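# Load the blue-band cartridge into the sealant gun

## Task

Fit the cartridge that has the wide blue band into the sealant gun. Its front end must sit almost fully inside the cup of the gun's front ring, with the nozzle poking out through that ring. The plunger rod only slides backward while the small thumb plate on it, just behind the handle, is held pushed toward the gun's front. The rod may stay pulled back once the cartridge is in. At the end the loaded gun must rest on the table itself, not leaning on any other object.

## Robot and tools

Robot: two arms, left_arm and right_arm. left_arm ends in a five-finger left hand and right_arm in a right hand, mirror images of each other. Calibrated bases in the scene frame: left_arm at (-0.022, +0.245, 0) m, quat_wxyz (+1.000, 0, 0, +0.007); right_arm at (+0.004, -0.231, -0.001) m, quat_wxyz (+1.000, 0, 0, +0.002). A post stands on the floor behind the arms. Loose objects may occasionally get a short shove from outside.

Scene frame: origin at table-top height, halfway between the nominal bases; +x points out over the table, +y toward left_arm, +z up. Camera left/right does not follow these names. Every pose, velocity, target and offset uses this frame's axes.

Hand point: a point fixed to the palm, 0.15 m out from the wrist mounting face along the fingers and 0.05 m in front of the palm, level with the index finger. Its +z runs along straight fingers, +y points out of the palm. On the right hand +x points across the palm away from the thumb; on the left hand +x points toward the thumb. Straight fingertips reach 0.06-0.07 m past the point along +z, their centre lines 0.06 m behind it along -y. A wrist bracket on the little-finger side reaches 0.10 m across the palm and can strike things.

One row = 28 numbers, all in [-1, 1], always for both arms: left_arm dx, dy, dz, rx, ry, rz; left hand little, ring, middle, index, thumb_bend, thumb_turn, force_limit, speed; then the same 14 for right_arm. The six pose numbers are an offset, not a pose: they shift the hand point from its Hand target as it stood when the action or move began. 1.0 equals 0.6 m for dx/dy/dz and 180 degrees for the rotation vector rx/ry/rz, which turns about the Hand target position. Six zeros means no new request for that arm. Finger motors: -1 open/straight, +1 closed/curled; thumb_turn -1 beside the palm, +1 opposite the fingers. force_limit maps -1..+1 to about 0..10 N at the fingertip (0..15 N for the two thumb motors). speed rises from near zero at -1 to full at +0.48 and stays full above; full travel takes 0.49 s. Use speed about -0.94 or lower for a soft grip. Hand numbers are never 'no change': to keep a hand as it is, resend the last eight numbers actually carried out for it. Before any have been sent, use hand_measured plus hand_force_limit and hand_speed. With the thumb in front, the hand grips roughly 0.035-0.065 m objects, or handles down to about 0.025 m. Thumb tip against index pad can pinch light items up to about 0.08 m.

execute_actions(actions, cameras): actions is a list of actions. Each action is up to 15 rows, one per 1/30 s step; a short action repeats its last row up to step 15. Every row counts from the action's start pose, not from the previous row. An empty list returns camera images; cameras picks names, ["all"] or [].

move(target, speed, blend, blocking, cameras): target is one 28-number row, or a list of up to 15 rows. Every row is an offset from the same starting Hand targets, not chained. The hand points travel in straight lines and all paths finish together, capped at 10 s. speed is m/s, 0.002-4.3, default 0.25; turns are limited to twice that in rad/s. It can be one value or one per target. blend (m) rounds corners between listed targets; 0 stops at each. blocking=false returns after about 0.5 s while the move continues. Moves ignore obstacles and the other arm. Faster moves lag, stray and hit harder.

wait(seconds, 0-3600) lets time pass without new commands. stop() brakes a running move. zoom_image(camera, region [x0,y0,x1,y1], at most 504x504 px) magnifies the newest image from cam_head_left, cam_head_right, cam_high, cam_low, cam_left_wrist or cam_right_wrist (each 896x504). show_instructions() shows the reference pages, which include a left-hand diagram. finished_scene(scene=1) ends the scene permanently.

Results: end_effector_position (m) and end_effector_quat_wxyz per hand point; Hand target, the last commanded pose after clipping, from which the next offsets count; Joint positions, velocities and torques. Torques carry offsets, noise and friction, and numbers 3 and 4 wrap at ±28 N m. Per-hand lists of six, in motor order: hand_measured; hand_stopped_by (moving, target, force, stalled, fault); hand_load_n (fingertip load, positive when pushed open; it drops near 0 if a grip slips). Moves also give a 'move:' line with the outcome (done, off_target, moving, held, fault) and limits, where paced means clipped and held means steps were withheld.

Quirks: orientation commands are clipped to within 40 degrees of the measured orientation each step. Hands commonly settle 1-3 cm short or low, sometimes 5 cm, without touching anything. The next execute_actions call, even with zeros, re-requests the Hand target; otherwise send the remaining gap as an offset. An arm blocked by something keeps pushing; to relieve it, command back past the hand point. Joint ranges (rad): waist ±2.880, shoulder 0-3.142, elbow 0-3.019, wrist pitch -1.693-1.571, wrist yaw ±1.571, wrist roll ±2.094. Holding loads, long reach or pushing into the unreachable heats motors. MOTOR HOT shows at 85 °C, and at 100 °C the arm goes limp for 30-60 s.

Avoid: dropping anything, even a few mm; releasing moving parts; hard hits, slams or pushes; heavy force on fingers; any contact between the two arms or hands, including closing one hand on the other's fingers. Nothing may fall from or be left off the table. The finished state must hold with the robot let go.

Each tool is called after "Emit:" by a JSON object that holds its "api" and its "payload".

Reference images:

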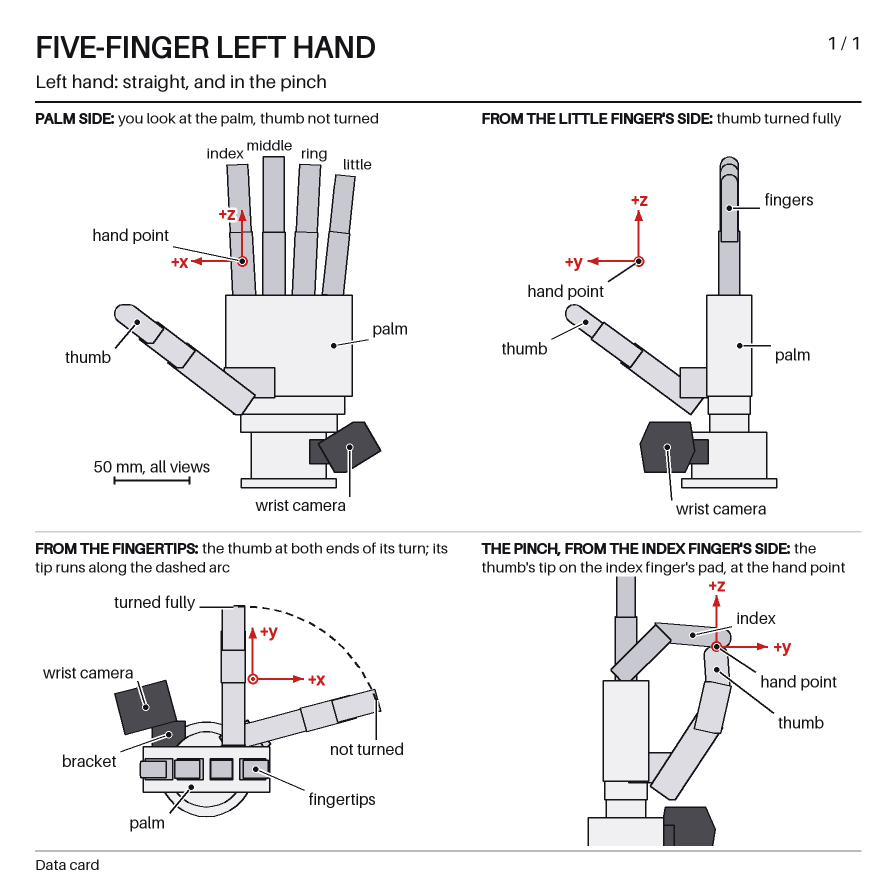

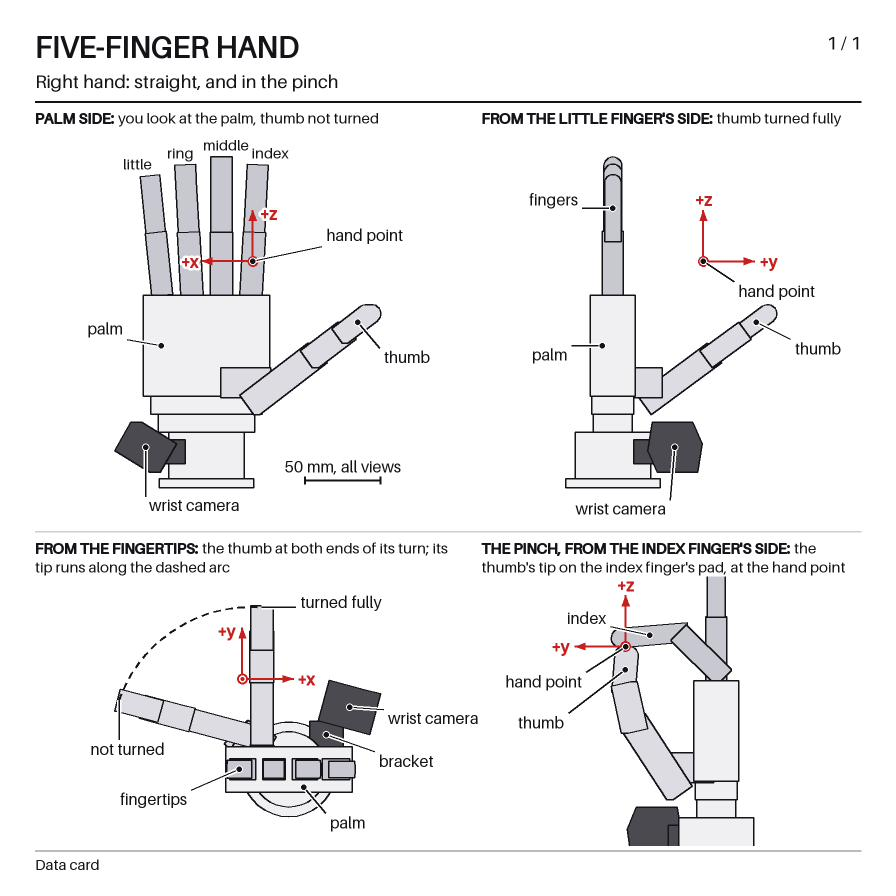

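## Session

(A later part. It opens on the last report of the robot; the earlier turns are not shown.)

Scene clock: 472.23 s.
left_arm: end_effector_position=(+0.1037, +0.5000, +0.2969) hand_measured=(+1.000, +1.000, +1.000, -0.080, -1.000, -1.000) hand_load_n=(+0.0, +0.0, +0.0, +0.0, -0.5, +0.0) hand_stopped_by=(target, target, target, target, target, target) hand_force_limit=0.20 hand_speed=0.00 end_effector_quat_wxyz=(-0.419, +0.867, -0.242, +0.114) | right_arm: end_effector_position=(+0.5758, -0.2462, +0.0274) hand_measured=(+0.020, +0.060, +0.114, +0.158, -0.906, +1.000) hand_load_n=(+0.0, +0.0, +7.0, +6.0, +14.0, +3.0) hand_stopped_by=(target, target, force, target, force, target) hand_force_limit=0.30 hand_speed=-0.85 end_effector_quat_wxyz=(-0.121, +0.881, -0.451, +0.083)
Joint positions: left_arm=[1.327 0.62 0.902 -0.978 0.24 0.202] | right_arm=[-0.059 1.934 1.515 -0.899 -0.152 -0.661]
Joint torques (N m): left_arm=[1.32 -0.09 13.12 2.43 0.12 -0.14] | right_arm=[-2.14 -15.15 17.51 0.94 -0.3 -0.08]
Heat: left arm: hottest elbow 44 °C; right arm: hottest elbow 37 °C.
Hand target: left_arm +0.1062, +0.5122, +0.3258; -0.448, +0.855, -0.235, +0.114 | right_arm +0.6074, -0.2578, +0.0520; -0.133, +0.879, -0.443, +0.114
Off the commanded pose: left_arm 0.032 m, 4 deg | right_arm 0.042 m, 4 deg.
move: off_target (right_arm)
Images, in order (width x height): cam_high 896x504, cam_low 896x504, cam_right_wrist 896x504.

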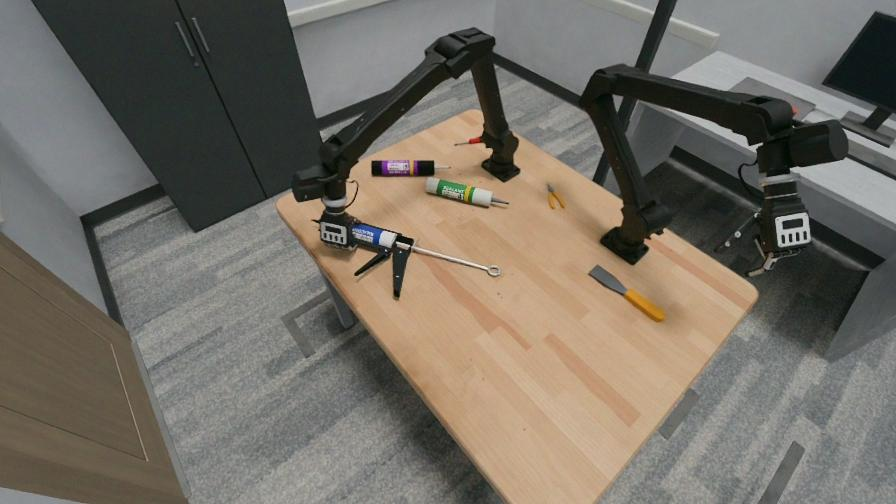

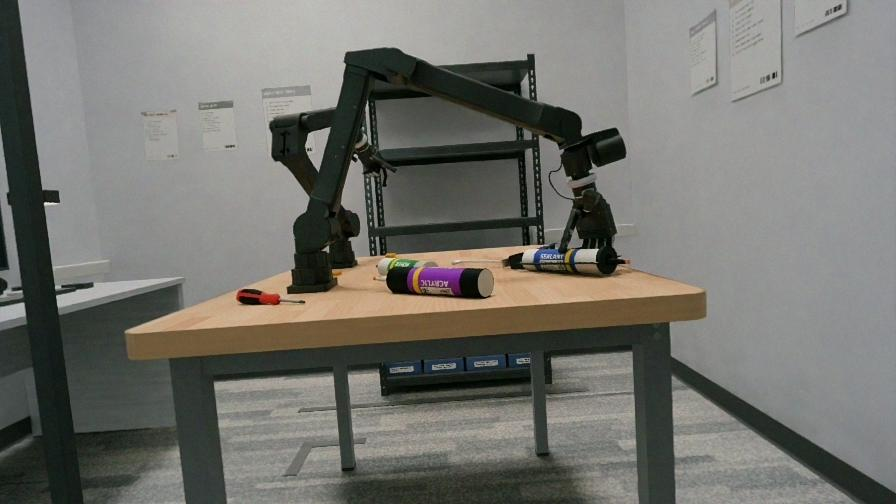

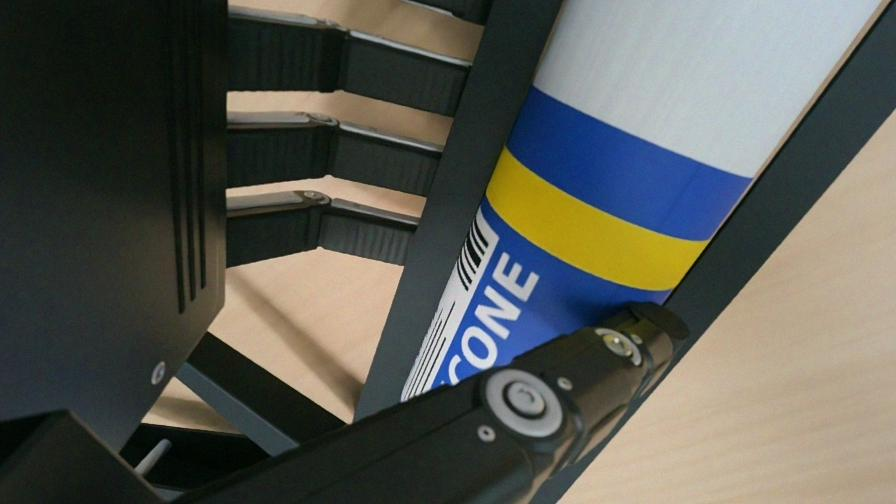

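Emit:
{"api": "move", "payload": {"target": [0.376,-0.712,-0.2,-0.0115,0.3614,-0.5916,1,1,-1,-1,-1,-1,0.2,0,0,0,0,0,0,0,0.02,0.06,0.12,0.16,-0.5,1,0.3,-0.85], "speed": 0.25, "cameras": ["all"]}}

Scene clock: 478.83 s.
left_arm: end_effector_position=(+0.3215, +0.0908, +0.1972) hand_measured=(+1.000, +1.000, -1.000, -1.000, -1.000, -1.000) hand_load_n=(+0.0, +0.0, +0.0, +0.0, +0.0, +0.0) hand_stopped_by=(target, target, target, target, target, target) hand_force_limit=0.20 hand_speed=0.00 end_effector_quat_wxyz=(-0.004, -0.287, +0.958, +0.006) | right_arm: end_effector_position=(+0.5758, -0.2462, +0.0274) hand_measured=(+0.020, +0.060, +0.114, +0.158, -0.906, +1.000) hand_load_n=(+0.0, +0.0, +7.0, +6.0, +14.0, +3.0) hand_stopped_by=(target, target, force, target, force, target) hand_force_limit=0.30 hand_speed=-0.85 end_effector_quat_wxyz=(-0.121, +0.881, -0.451, +0.083)
Joint positions: left_arm=[-0.452 1.515 1.389 -1.458 -0.003 0.551] | right_arm=[-0.059 1.934 1.515 -0.899 -0.152 -0.661]
Joint torques (N m): left_arm=[0.38 -9.35 11.49 -0.4 0.14 0.17] | right_arm=[-2.14 -15.27 17.52 0.98 -0.3 -0.07]
Heat: left arm: hottest elbow 44 °C; right arm: hottest elbow 37 °C.
Hand target: left_arm +0.3319, +0.0851, +0.2058; +0.000, -0.278, +0.961, +0.000 | right_arm +0.6074, -0.2578, +0.0521; -0.133, +0.879, -0.443, +0.114
Off the commanded pose: left_arm 0.015 m, 1 deg | right_arm 0.042 m, 4 deg.
move: off_target (left_arm)

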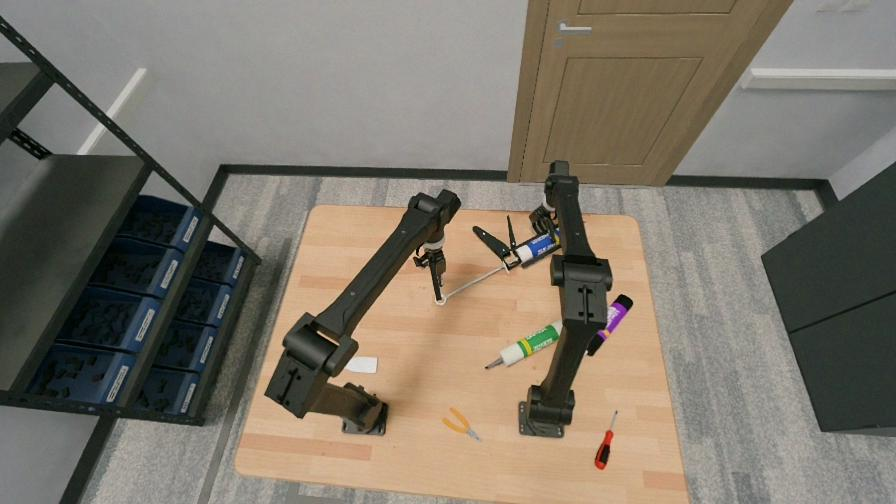

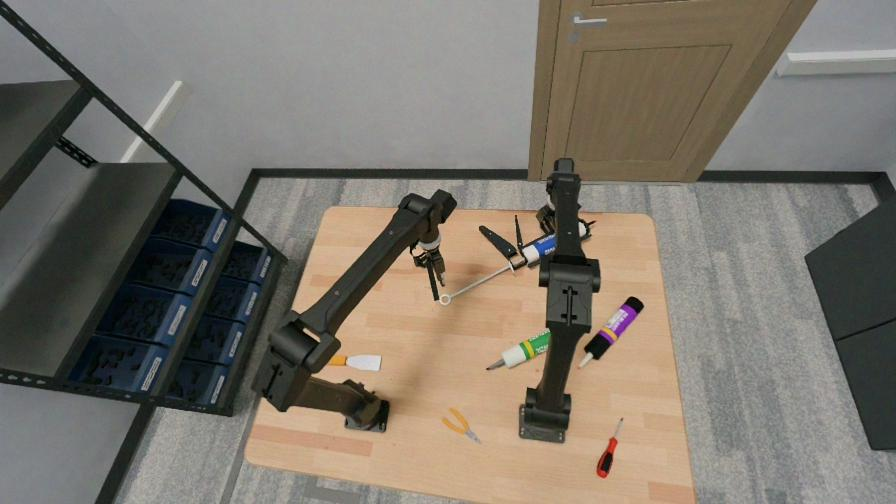

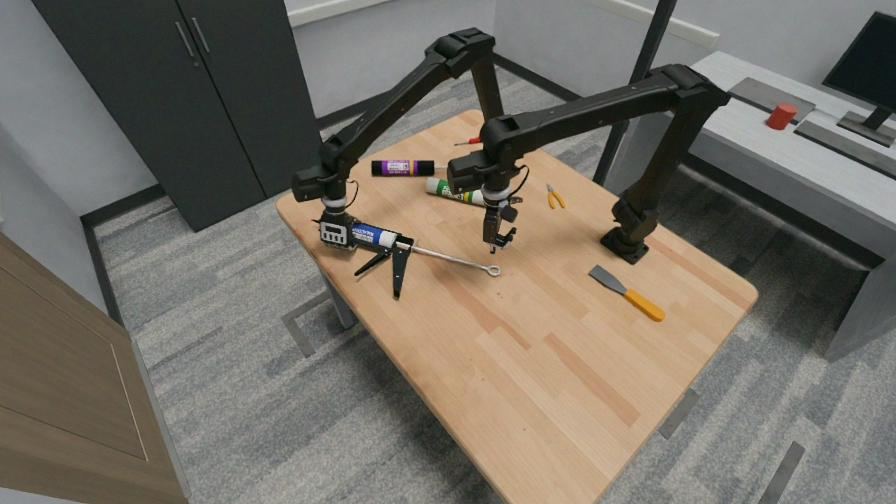

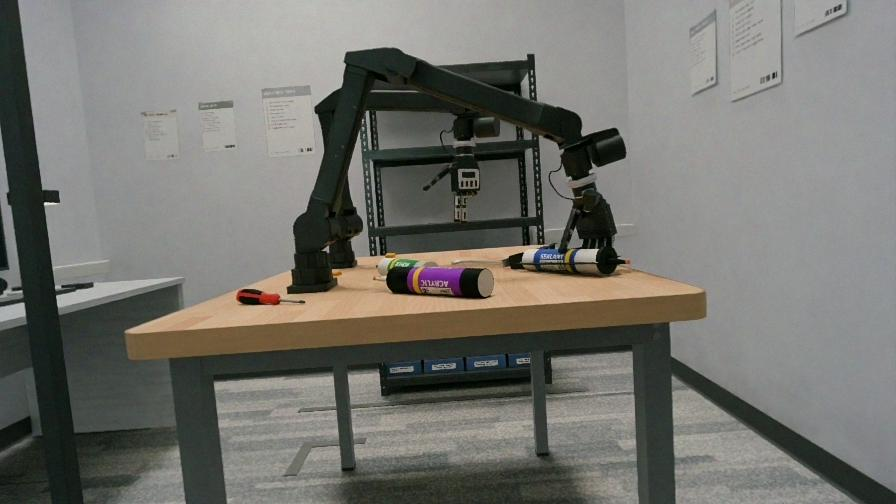

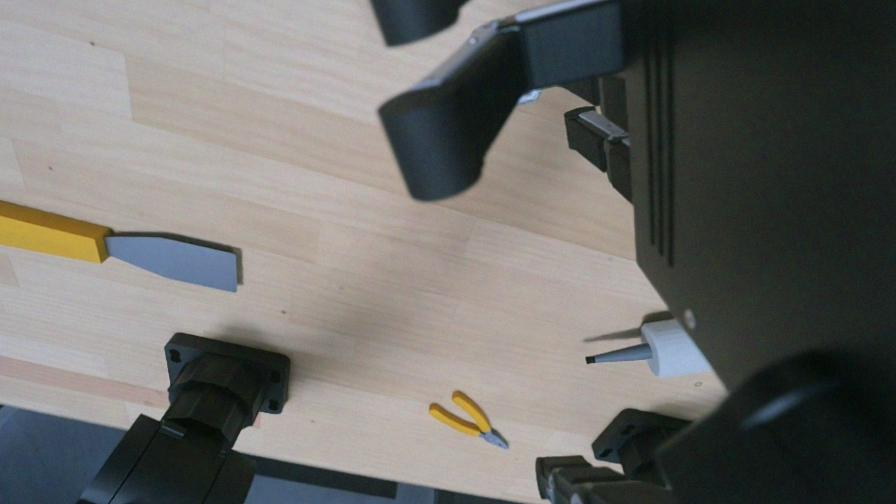

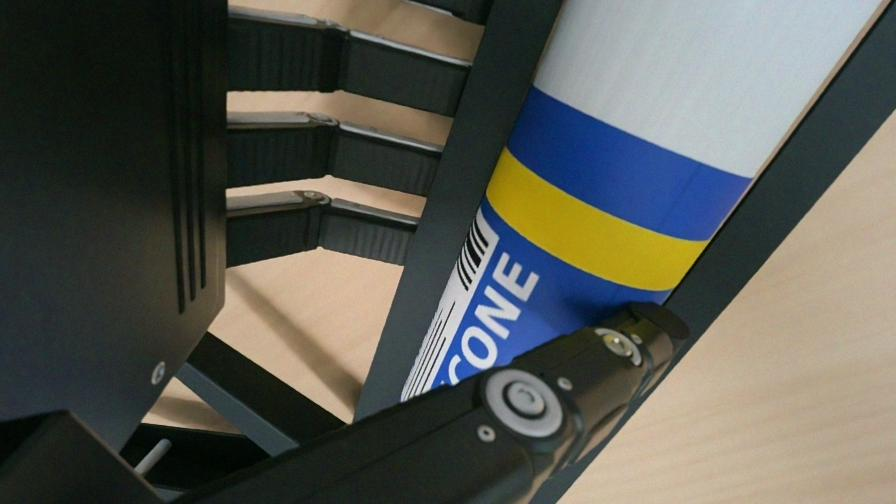

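Emit:
{"api": "zoom_image", "payload": {"camera": "cam_head_left", "region": [400, 200, 600, 320]}}

Emit:
{"api": "zoom_image", "payload": {"camera": "cam_head_right", "region": [400, 200, 600, 320]}}

Emit:
{"api": "zoom_image", "payload": {"camera": "cam_high", "region": [400, 180, 540, 290]}}

Scaled by 2.520 from the camera's image (finer frame: 1280x720).

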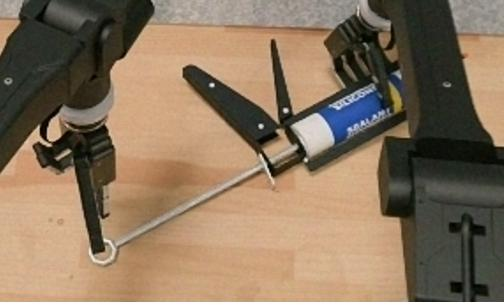

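Scaled by 2.520 from the camera's image (finer frame: 1280x720).

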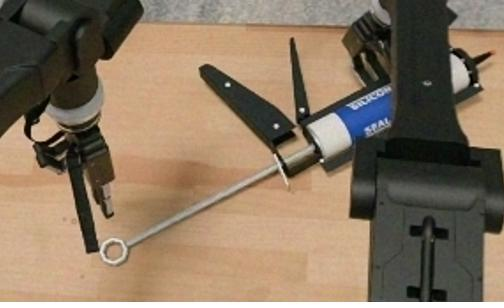

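Scaled by 3.600 from the camera's image (finer frame: 1280x720).

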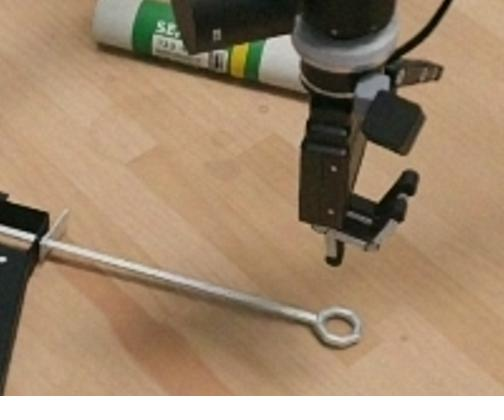

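Emit:
{"api": "move", "payload": {"target": [0,0,-0.13,0,0,0,1,1,-1,-1,-1,-1,0.2,0,0,0,0,0,0,0,0.02,0.06,0.12,0.16,-0.5,1,0.3,-0.85], "speed": 0.15, "cameras": ["cam_head_left","cam_head_right","cam_high","cam_low"]}}

Emit:
{"api": "zoom_image", "payload": {"camera": "cam_head_left", "region": [400, 240, 500, 320]}}

Emit:
{"api": "zoom_image", "payload": {"camera": "cam_high", "region": [440, 210, 540, 290]}}

Scene clock: 480.50 s.
left_arm: end_effector_position=(+0.3311, +0.0863, +0.1365) hand_measured=(+1.000, +1.000, -1.000, -1.000, -1.000, -1.000) hand_load_n=(+0.0, +0.0, +0.0, +0.0, +0.0, +0.0) hand_stopped_by=(target, target, target, target, target, target) hand_force_limit=0.20 hand_speed=0.00 end_effector_quat_wxyz=(+0.004, -0.286, +0.958, -0.002) | right_arm: end_effector_position=(+0.5758, -0.2462, +0.0274) hand_measured=(+0.020, +0.060, +0.114, +0.158, -0.906, +1.000) hand_load_n=(+0.0, +0.0, +7.0, +5.5, +14.0, +2.5) hand_stopped_by=(target, target, force, target, force, target) hand_force_limit=0.30 hand_speed=-0.85 end_effector_quat_wxyz=(-0.121, +0.881, -0.451, +0.083)
Joint positions: left_arm=[-0.452 1.559 1.28 -1.284 -0.003 0.552] | right_arm=[-0.059 1.934 1.515 -0.899 -0.152 -0.661]
Joint torques (N m): left_arm=[0.79 -10.93 7.46 0.5 0.11 0.17] | right_arm=[-2.14 -15.21 17.52 0.98 -0.3 -0.08]
Heat: left arm: hottest elbow 43 °C; right arm: hottest elbow 38 °C.
Hand target: left_arm +0.3319, +0.0850, +0.1278; +0.000, -0.278, +0.961, +0.000 | right_arm +0.6074, -0.2578, +0.0521; -0.133, +0.879, -0.443, +0.114
Off the commanded pose: left_arm 0.009 m, 1 deg | right_arm 0.042 m, 4 deg.
move: done

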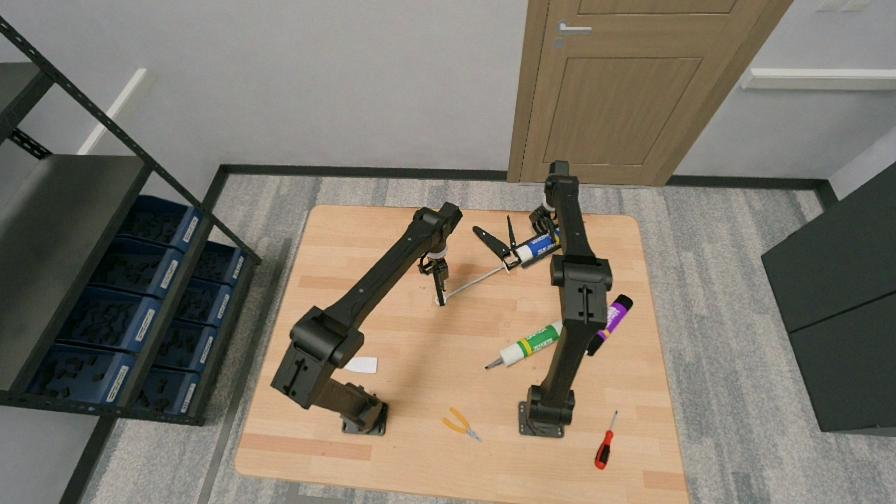

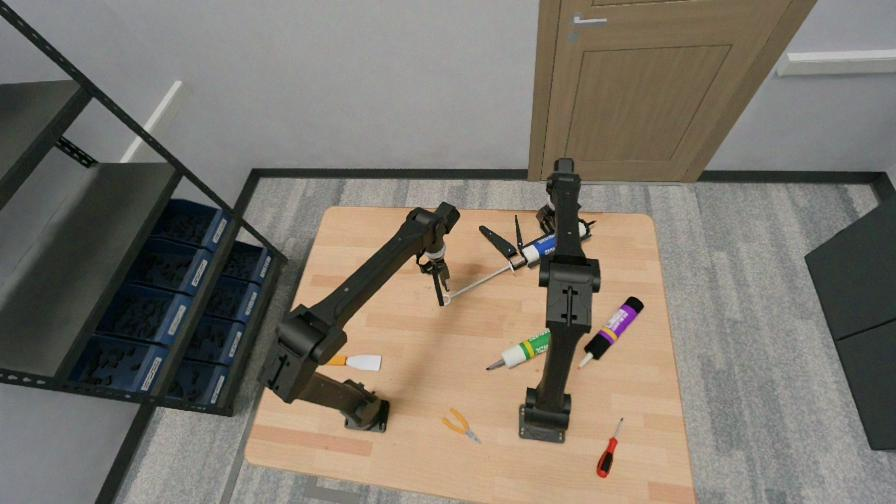

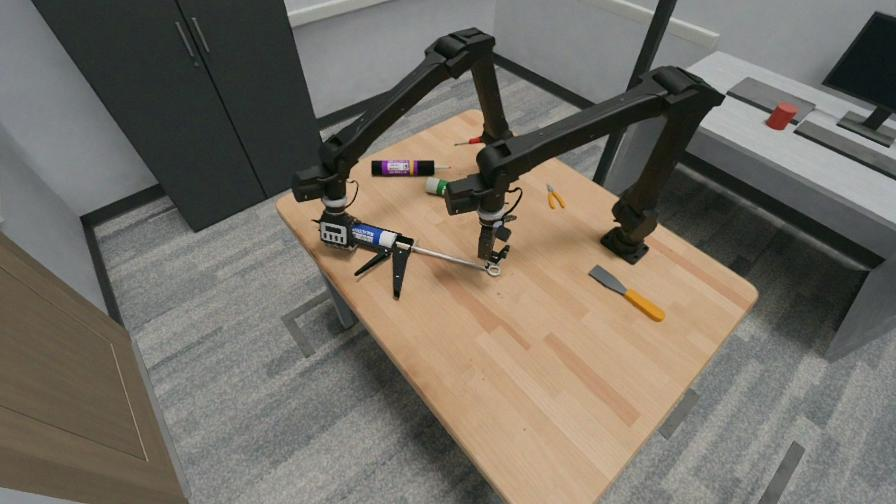

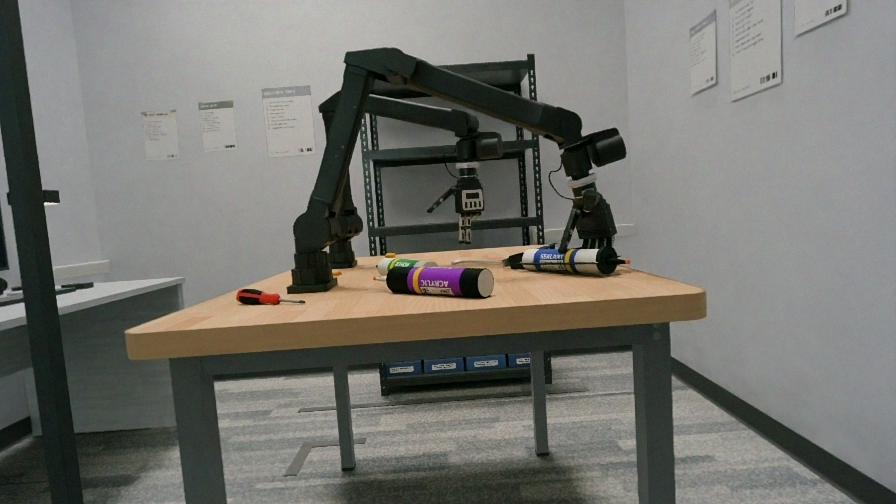

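Scaled by 5.040 from the camera's image (finer frame: 1280x720).

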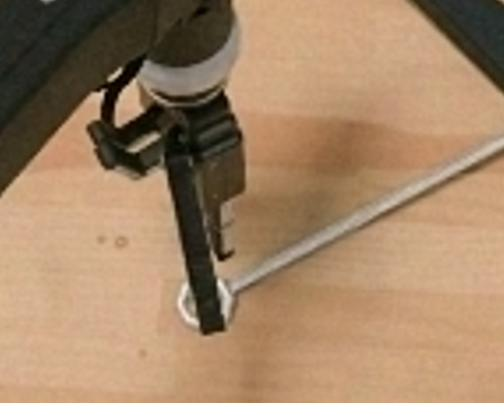

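Scaled by 5.040 from the camera's image (finer frame: 1280x720).

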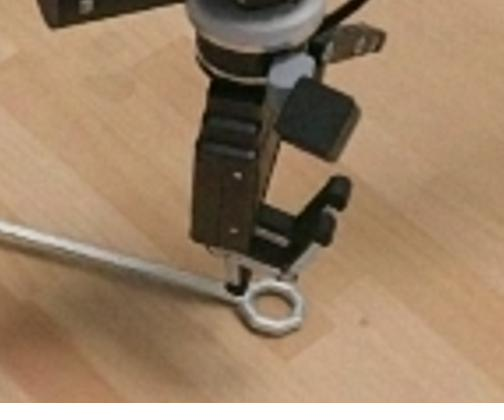

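Emit:
{"api": "move", "payload": {"target": [0.001,-0.039,-0.058,0,0,0,1,1,-1,-1,-1,-1,0.2,0,0,0,0,0,0,0,0.02,0.06,0.12,0.16,-0.5,1,0.3,-0.85], "speed": 0.1, "cameras": ["cam_head_left","cam_head_right","cam_high","cam_low"]}}

Emit:
{"api": "zoom_image", "payload": {"camera": "cam_head_left", "region": [400, 240, 500, 320]}}

Emit:
{"api": "zoom_image", "payload": {"camera": "cam_high", "region": [440, 210, 540, 290]}}

Emit:
{"api": "zoom_image", "payload": {"camera": "cam_low", "region": [400, 190, 520, 280]}}

Scene clock: 482.20 s.
left_arm: end_effector_position=(+0.3336, +0.0644, +0.1029) hand_measured=(+1.000, +1.000, -1.000, -1.000, -1.000, -1.000) hand_load_n=(+0.0, +0.0, +0.0, +0.0, +0.0, +0.0) hand_stopped_by=(target, target, target, target, target, target) hand_force_limit=0.20 hand_speed=0.00 end_effector_quat_wxyz=(+0.005, -0.273, +0.962, -0.003) | right_arm: end_effector_position=(+0.5758, -0.2462, +0.0274) hand_measured=(+0.020, +0.060, +0.114, +0.158, -0.906, +1.000) hand_load_n=(+0.0, +0.5, +7.0, +6.0, +14.0, +3.0) hand_stopped_by=(target, target, force, target, force, target) hand_force_limit=0.30 hand_speed=-0.85 end_effector_quat_wxyz=(-0.121, +0.881, -0.451, +0.083)
Joint positions: left_arm=[-0.496 1.614 1.254 -1.201 -0.002 0.536] | right_arm=[-0.059 1.934 1.515 -0.899 -0.152 -0.661]
Joint torques (N m): left_arm=[0.73 -10.58 7.27 0.76 0.13 -0.16] | right_arm=[-2.14 -15.27 17.52 0.98 -0.3 -0.07]
Heat: left arm: hottest elbow 43 °C; right arm: hottest elbow 38 °C.
Hand target: left_arm +0.3325, +0.0616, +0.0930; +0.000, -0.278, +0.961, +0.000 | right_arm +0.6074, -0.2578, +0.0521; -0.133, +0.879, -0.443, +0.114
Off the commanded pose: left_arm 0.010 m, 1 deg | right_arm 0.042 m, 4 deg.
move: done

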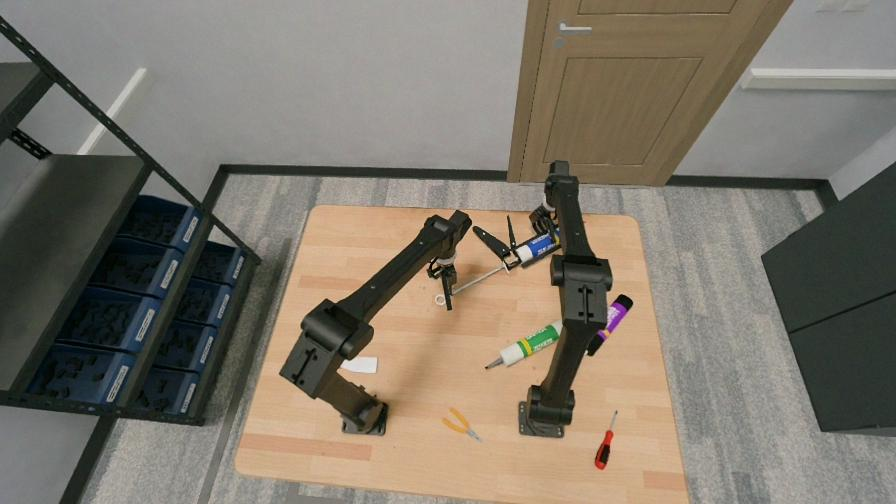

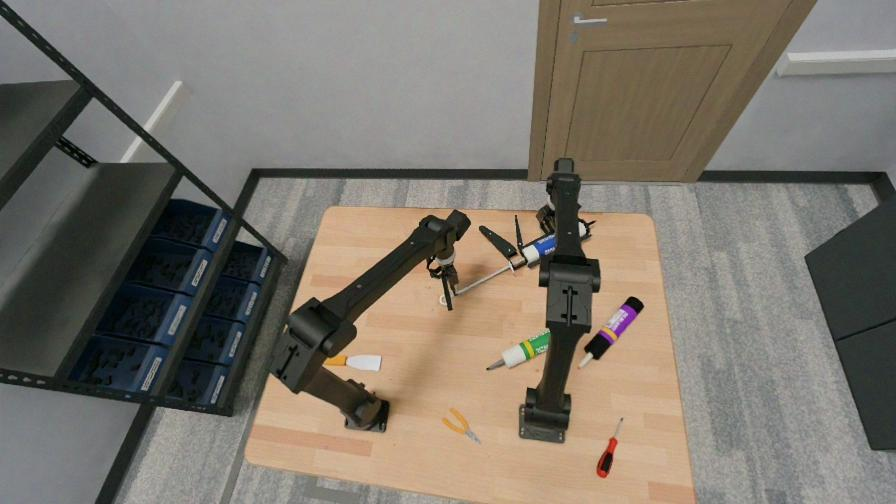

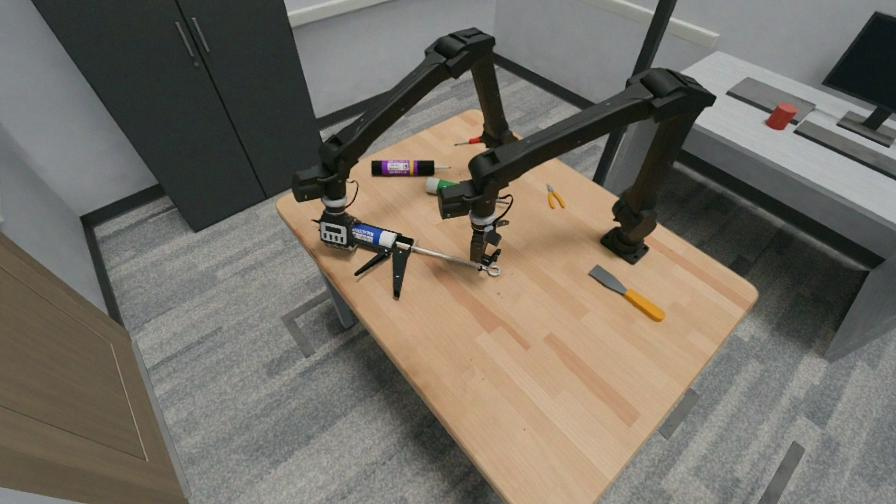

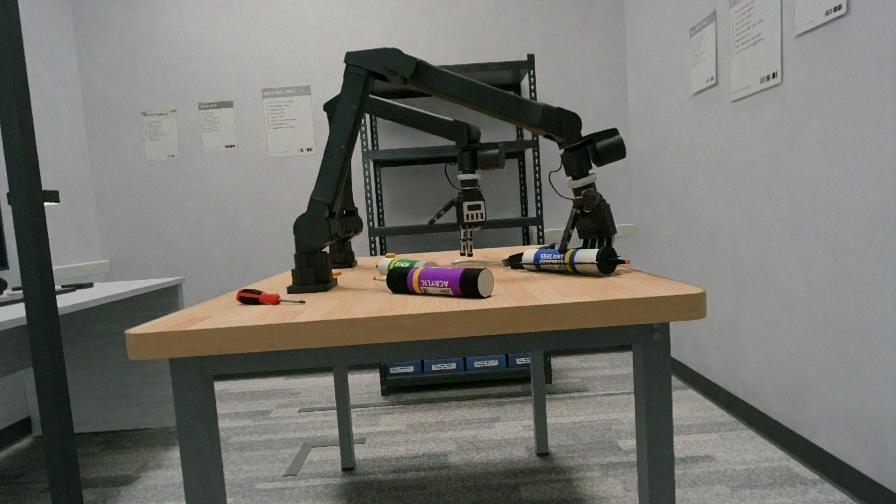

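Scaled by 5.040 from the camera's image (finer frame: 1280x720).

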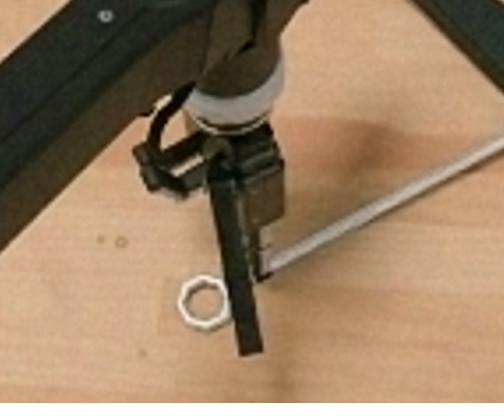

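Scaled by 5.040 from the camera's image (finer frame: 1280x720).

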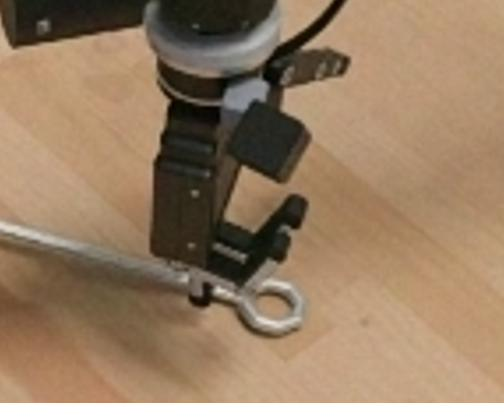

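Scaled by 4.200 from the camera's image (finer frame: 1280x720).

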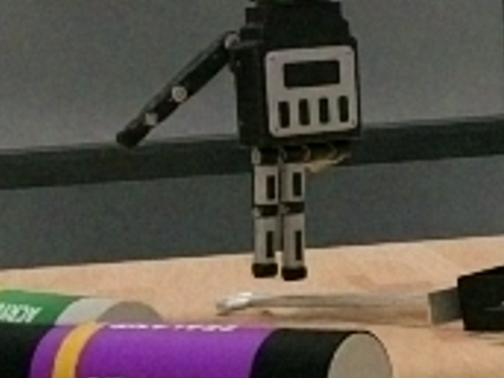

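Emit:
{"api": "move", "payload": {"target": [-0.0057,-0.0035,-0.025,0,0,0,1,1,-1,-1,-1,-1,0.2,0,0,0,0,0,0,0,0.02,0.06,0.12,0.16,-0.5,1,0.3,-0.85], "speed": 0.06, "cameras": ["cam_head_left","cam_high","cam_low"]}}

Emit:
{"api": "zoom_image", "payload": {"camera": "cam_head_left", "region": [430, 270, 480, 310]}}

Emit:
{"api": "zoom_image", "payload": {"camera": "cam_high", "region": [460, 240, 510, 280]}}

Emit:
{"api": "zoom_image", "payload": {"camera": "cam_low", "region": [440, 230, 500, 275]}}

Scene clock: 483.40 s.
left_arm: end_effector_position=(+0.3317, +0.0628, +0.0904) hand_measured=(+1.000, +1.000, -1.000, -1.000, -1.000, -1.000) hand_load_n=(+0.0, +0.0, +0.0, +0.0, +0.0, +0.0) hand_stopped_by=(target, target, target, target, target, target) hand_force_limit=0.20 hand_speed=0.00 end_effector_quat_wxyz=(+0.007, -0.274, +0.962, -0.005) | right_arm: end_effector_position=(+0.5757, -0.2462, +0.0274) hand_measured=(+0.020, +0.060, +0.114, +0.158, -0.906, +1.000) hand_load_n=(+0.0, +0.0, +6.5, +5.5, +14.0, +3.0) hand_stopped_by=(target, target, force, target, force, target) hand_force_limit=0.30 hand_speed=-0.85 end_effector_quat_wxyz=(-0.120, +0.881, -0.451, +0.083)
Joint positions: left_arm=[-0.5 1.62 1.228 -1.163 -0.002 0.529] | right_arm=[-0.059 1.934 1.515 -0.9 -0.152 -0.661]
Joint torques (N m): left_arm=[0.26 -10.4 6.8 0.83 0.08 -0.15] | right_arm=[-2.14 -15.27 17.52 0.99 -0.3 -0.08]
Heat: left arm: hottest elbow 43 °C; right arm: hottest elbow 38 °C.
Hand target: left_arm +0.3290, +0.0595, +0.0780; +0.000, -0.278, +0.961, +0.000 | right_arm +0.6074, -0.2578, +0.0521; -0.133, +0.879, -0.443, +0.114
Off the commanded pose: left_arm 0.013 m, 1 deg | right_arm 0.042 m, 4 deg.
move: off_target (left_arm)

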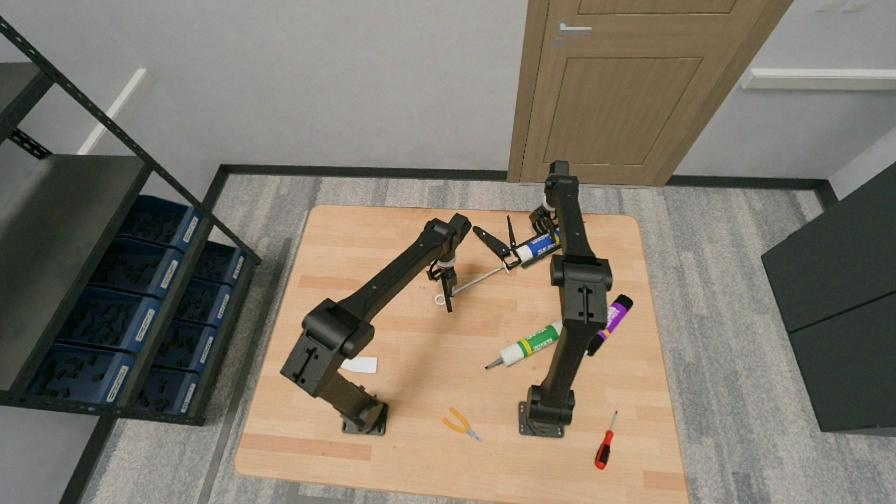

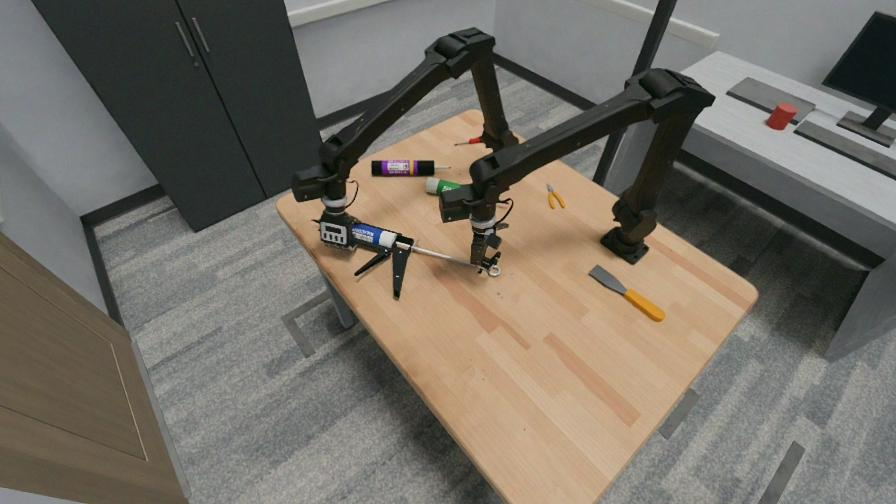

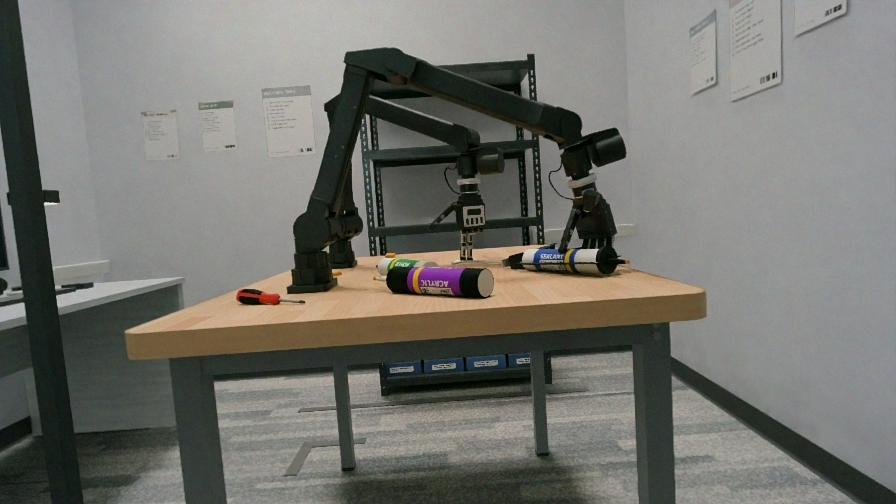

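Scaled by 10.080 from the camera's image (finer frame: 1280x720).

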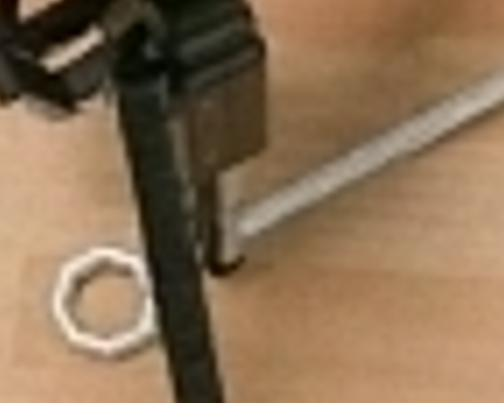

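Scaled by 10.080 from the camera's image (finer frame: 1280x720).

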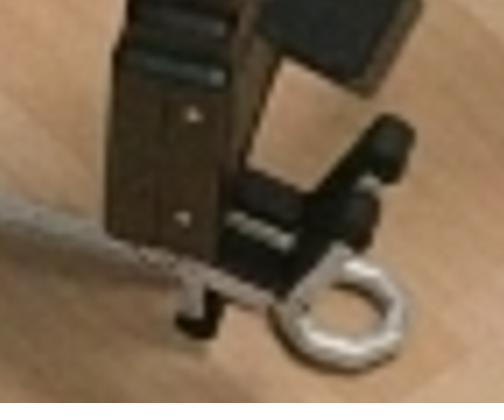

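Scaled by 8.400 from the camera's image (finer frame: 1280x720).

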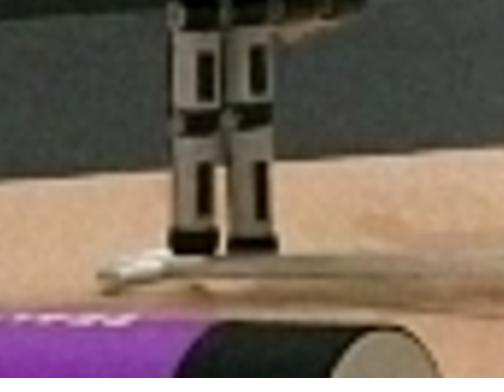

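Emit:
{"api": "move", "payload": {"target": [-0.011,-0.007,0.0,0,0,0,1,1,-1,-1,-1,-1,0.2,0,0,0,0,0,0,0,0.02,0.06,0.12,0.16,-0.5,1,0.3,-0.85], "speed": 0.06, "cameras": ["cam_head_left","cam_high","cam_low"]}}

Emit:
{"api": "zoom_image", "payload": {"camera": "cam_head_left", "region": [430, 270, 480, 310]}}

Emit:
{"api": "zoom_image", "payload": {"camera": "cam_high", "region": [460, 240, 510, 280]}}

Scene clock: 484.53 s.
left_arm: end_effector_position=(+0.3254, +0.0584, +0.0871) hand_measured=(+1.000, +1.000, -1.000, -1.000, -1.000, -1.000) hand_load_n=(+0.0, +0.0, +0.0, +0.0, +0.0, +0.0) hand_stopped_by=(target, target, target, target, target, target) hand_force_limit=0.20 hand_speed=0.00 end_effector_quat_wxyz=(+0.004, -0.274, +0.962, -0.002) | right_arm: end_effector_position=(+0.5762, -0.2462, +0.0278) hand_measured=(+0.020, +0.060, +0.114, +0.158, -0.906, +1.000) hand_load_n=(+0.0, +0.0, +7.0, +5.5, +13.5, +2.5) hand_stopped_by=(target, target, force, target, force, target) hand_force_limit=0.30 hand_speed=-0.85 end_effector_quat_wxyz=(-0.121, +0.881, -0.450, +0.083)
Joint positions: left_arm=[-0.515 1.62 1.217 -1.159 -0.002 0.514] | right_arm=[-0.059 1.934 1.516 -0.9 -0.152 -0.662]
Joint torques (N m): left_arm=[-0.03 -10.7 6.61 0.66 0.08 -0.13] | right_arm=[-2.14 -15.27 17.44 0.99 -0.29 -0.06]
Heat: left arm: hottest elbow 43 °C; right arm: hottest elbow 38 °C.
Hand target: left_arm +0.3225, +0.0552, +0.0780; +0.000, -0.278, +0.961, +0.000 | right_arm +0.6074, -0.2578, +0.0522; -0.133, +0.879, -0.443, +0.114
Off the commanded pose: left_arm 0.010 m, 1 deg | right_arm 0.041 m, 4 deg.
move: done

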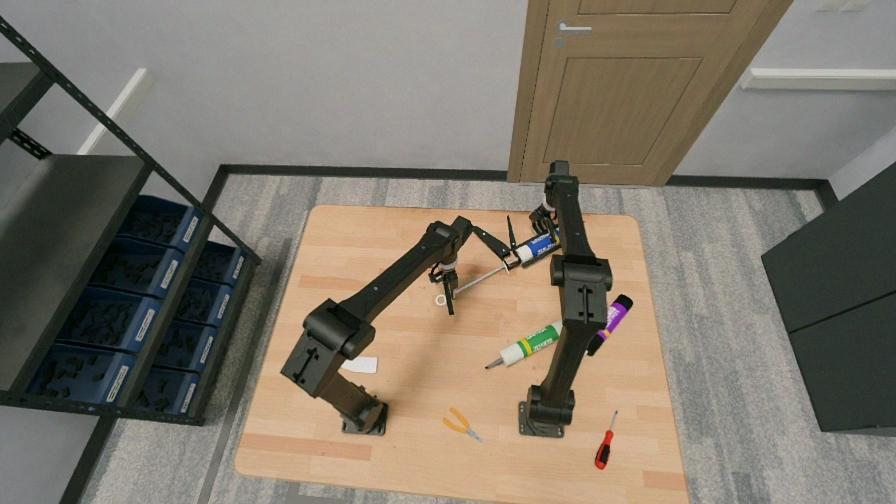

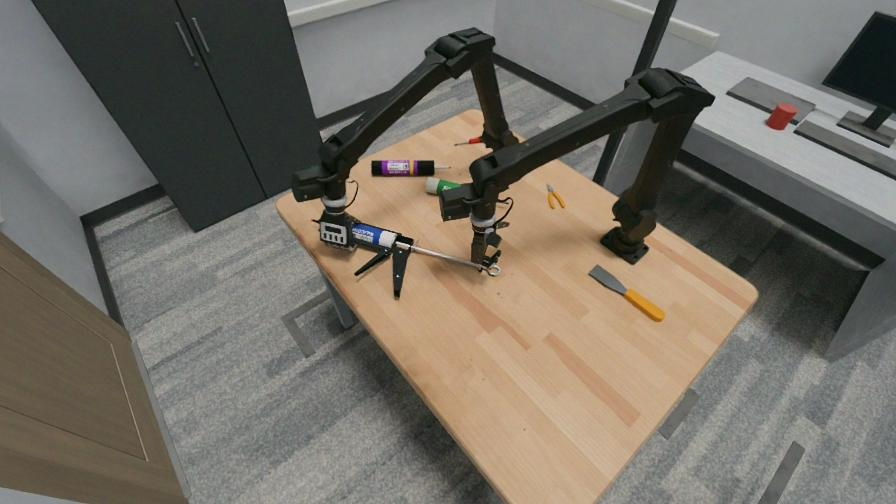

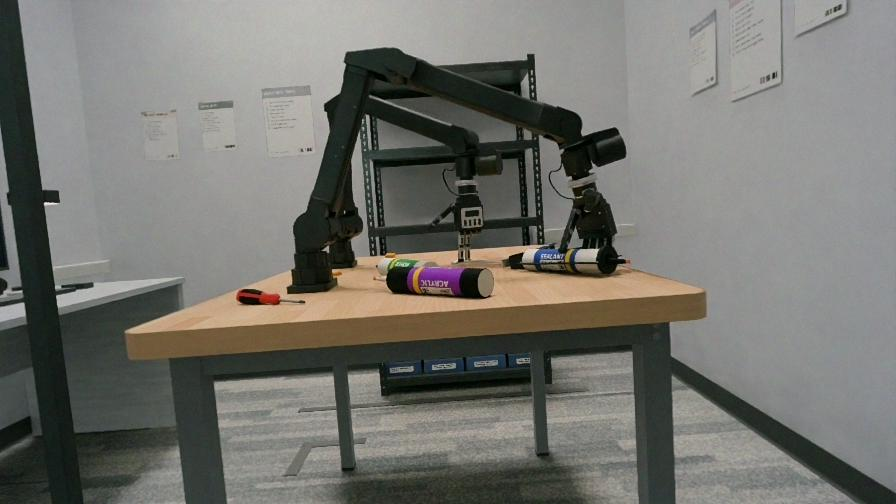

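Scaled by 10.080 from the camera's image (finer frame: 1280x720).

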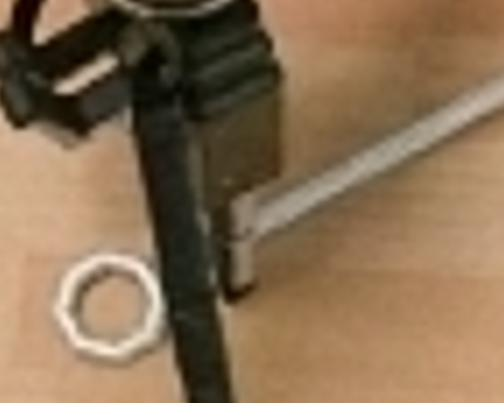

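Scaled by 10.080 from the camera's image (finer frame: 1280x720).

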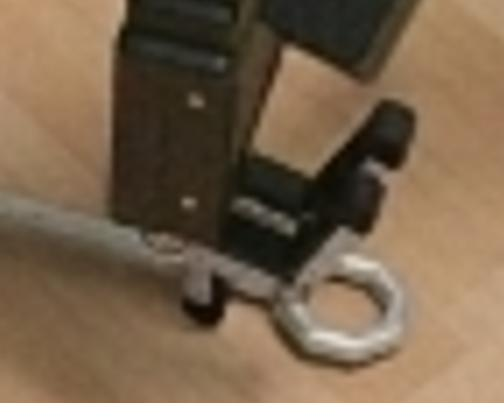

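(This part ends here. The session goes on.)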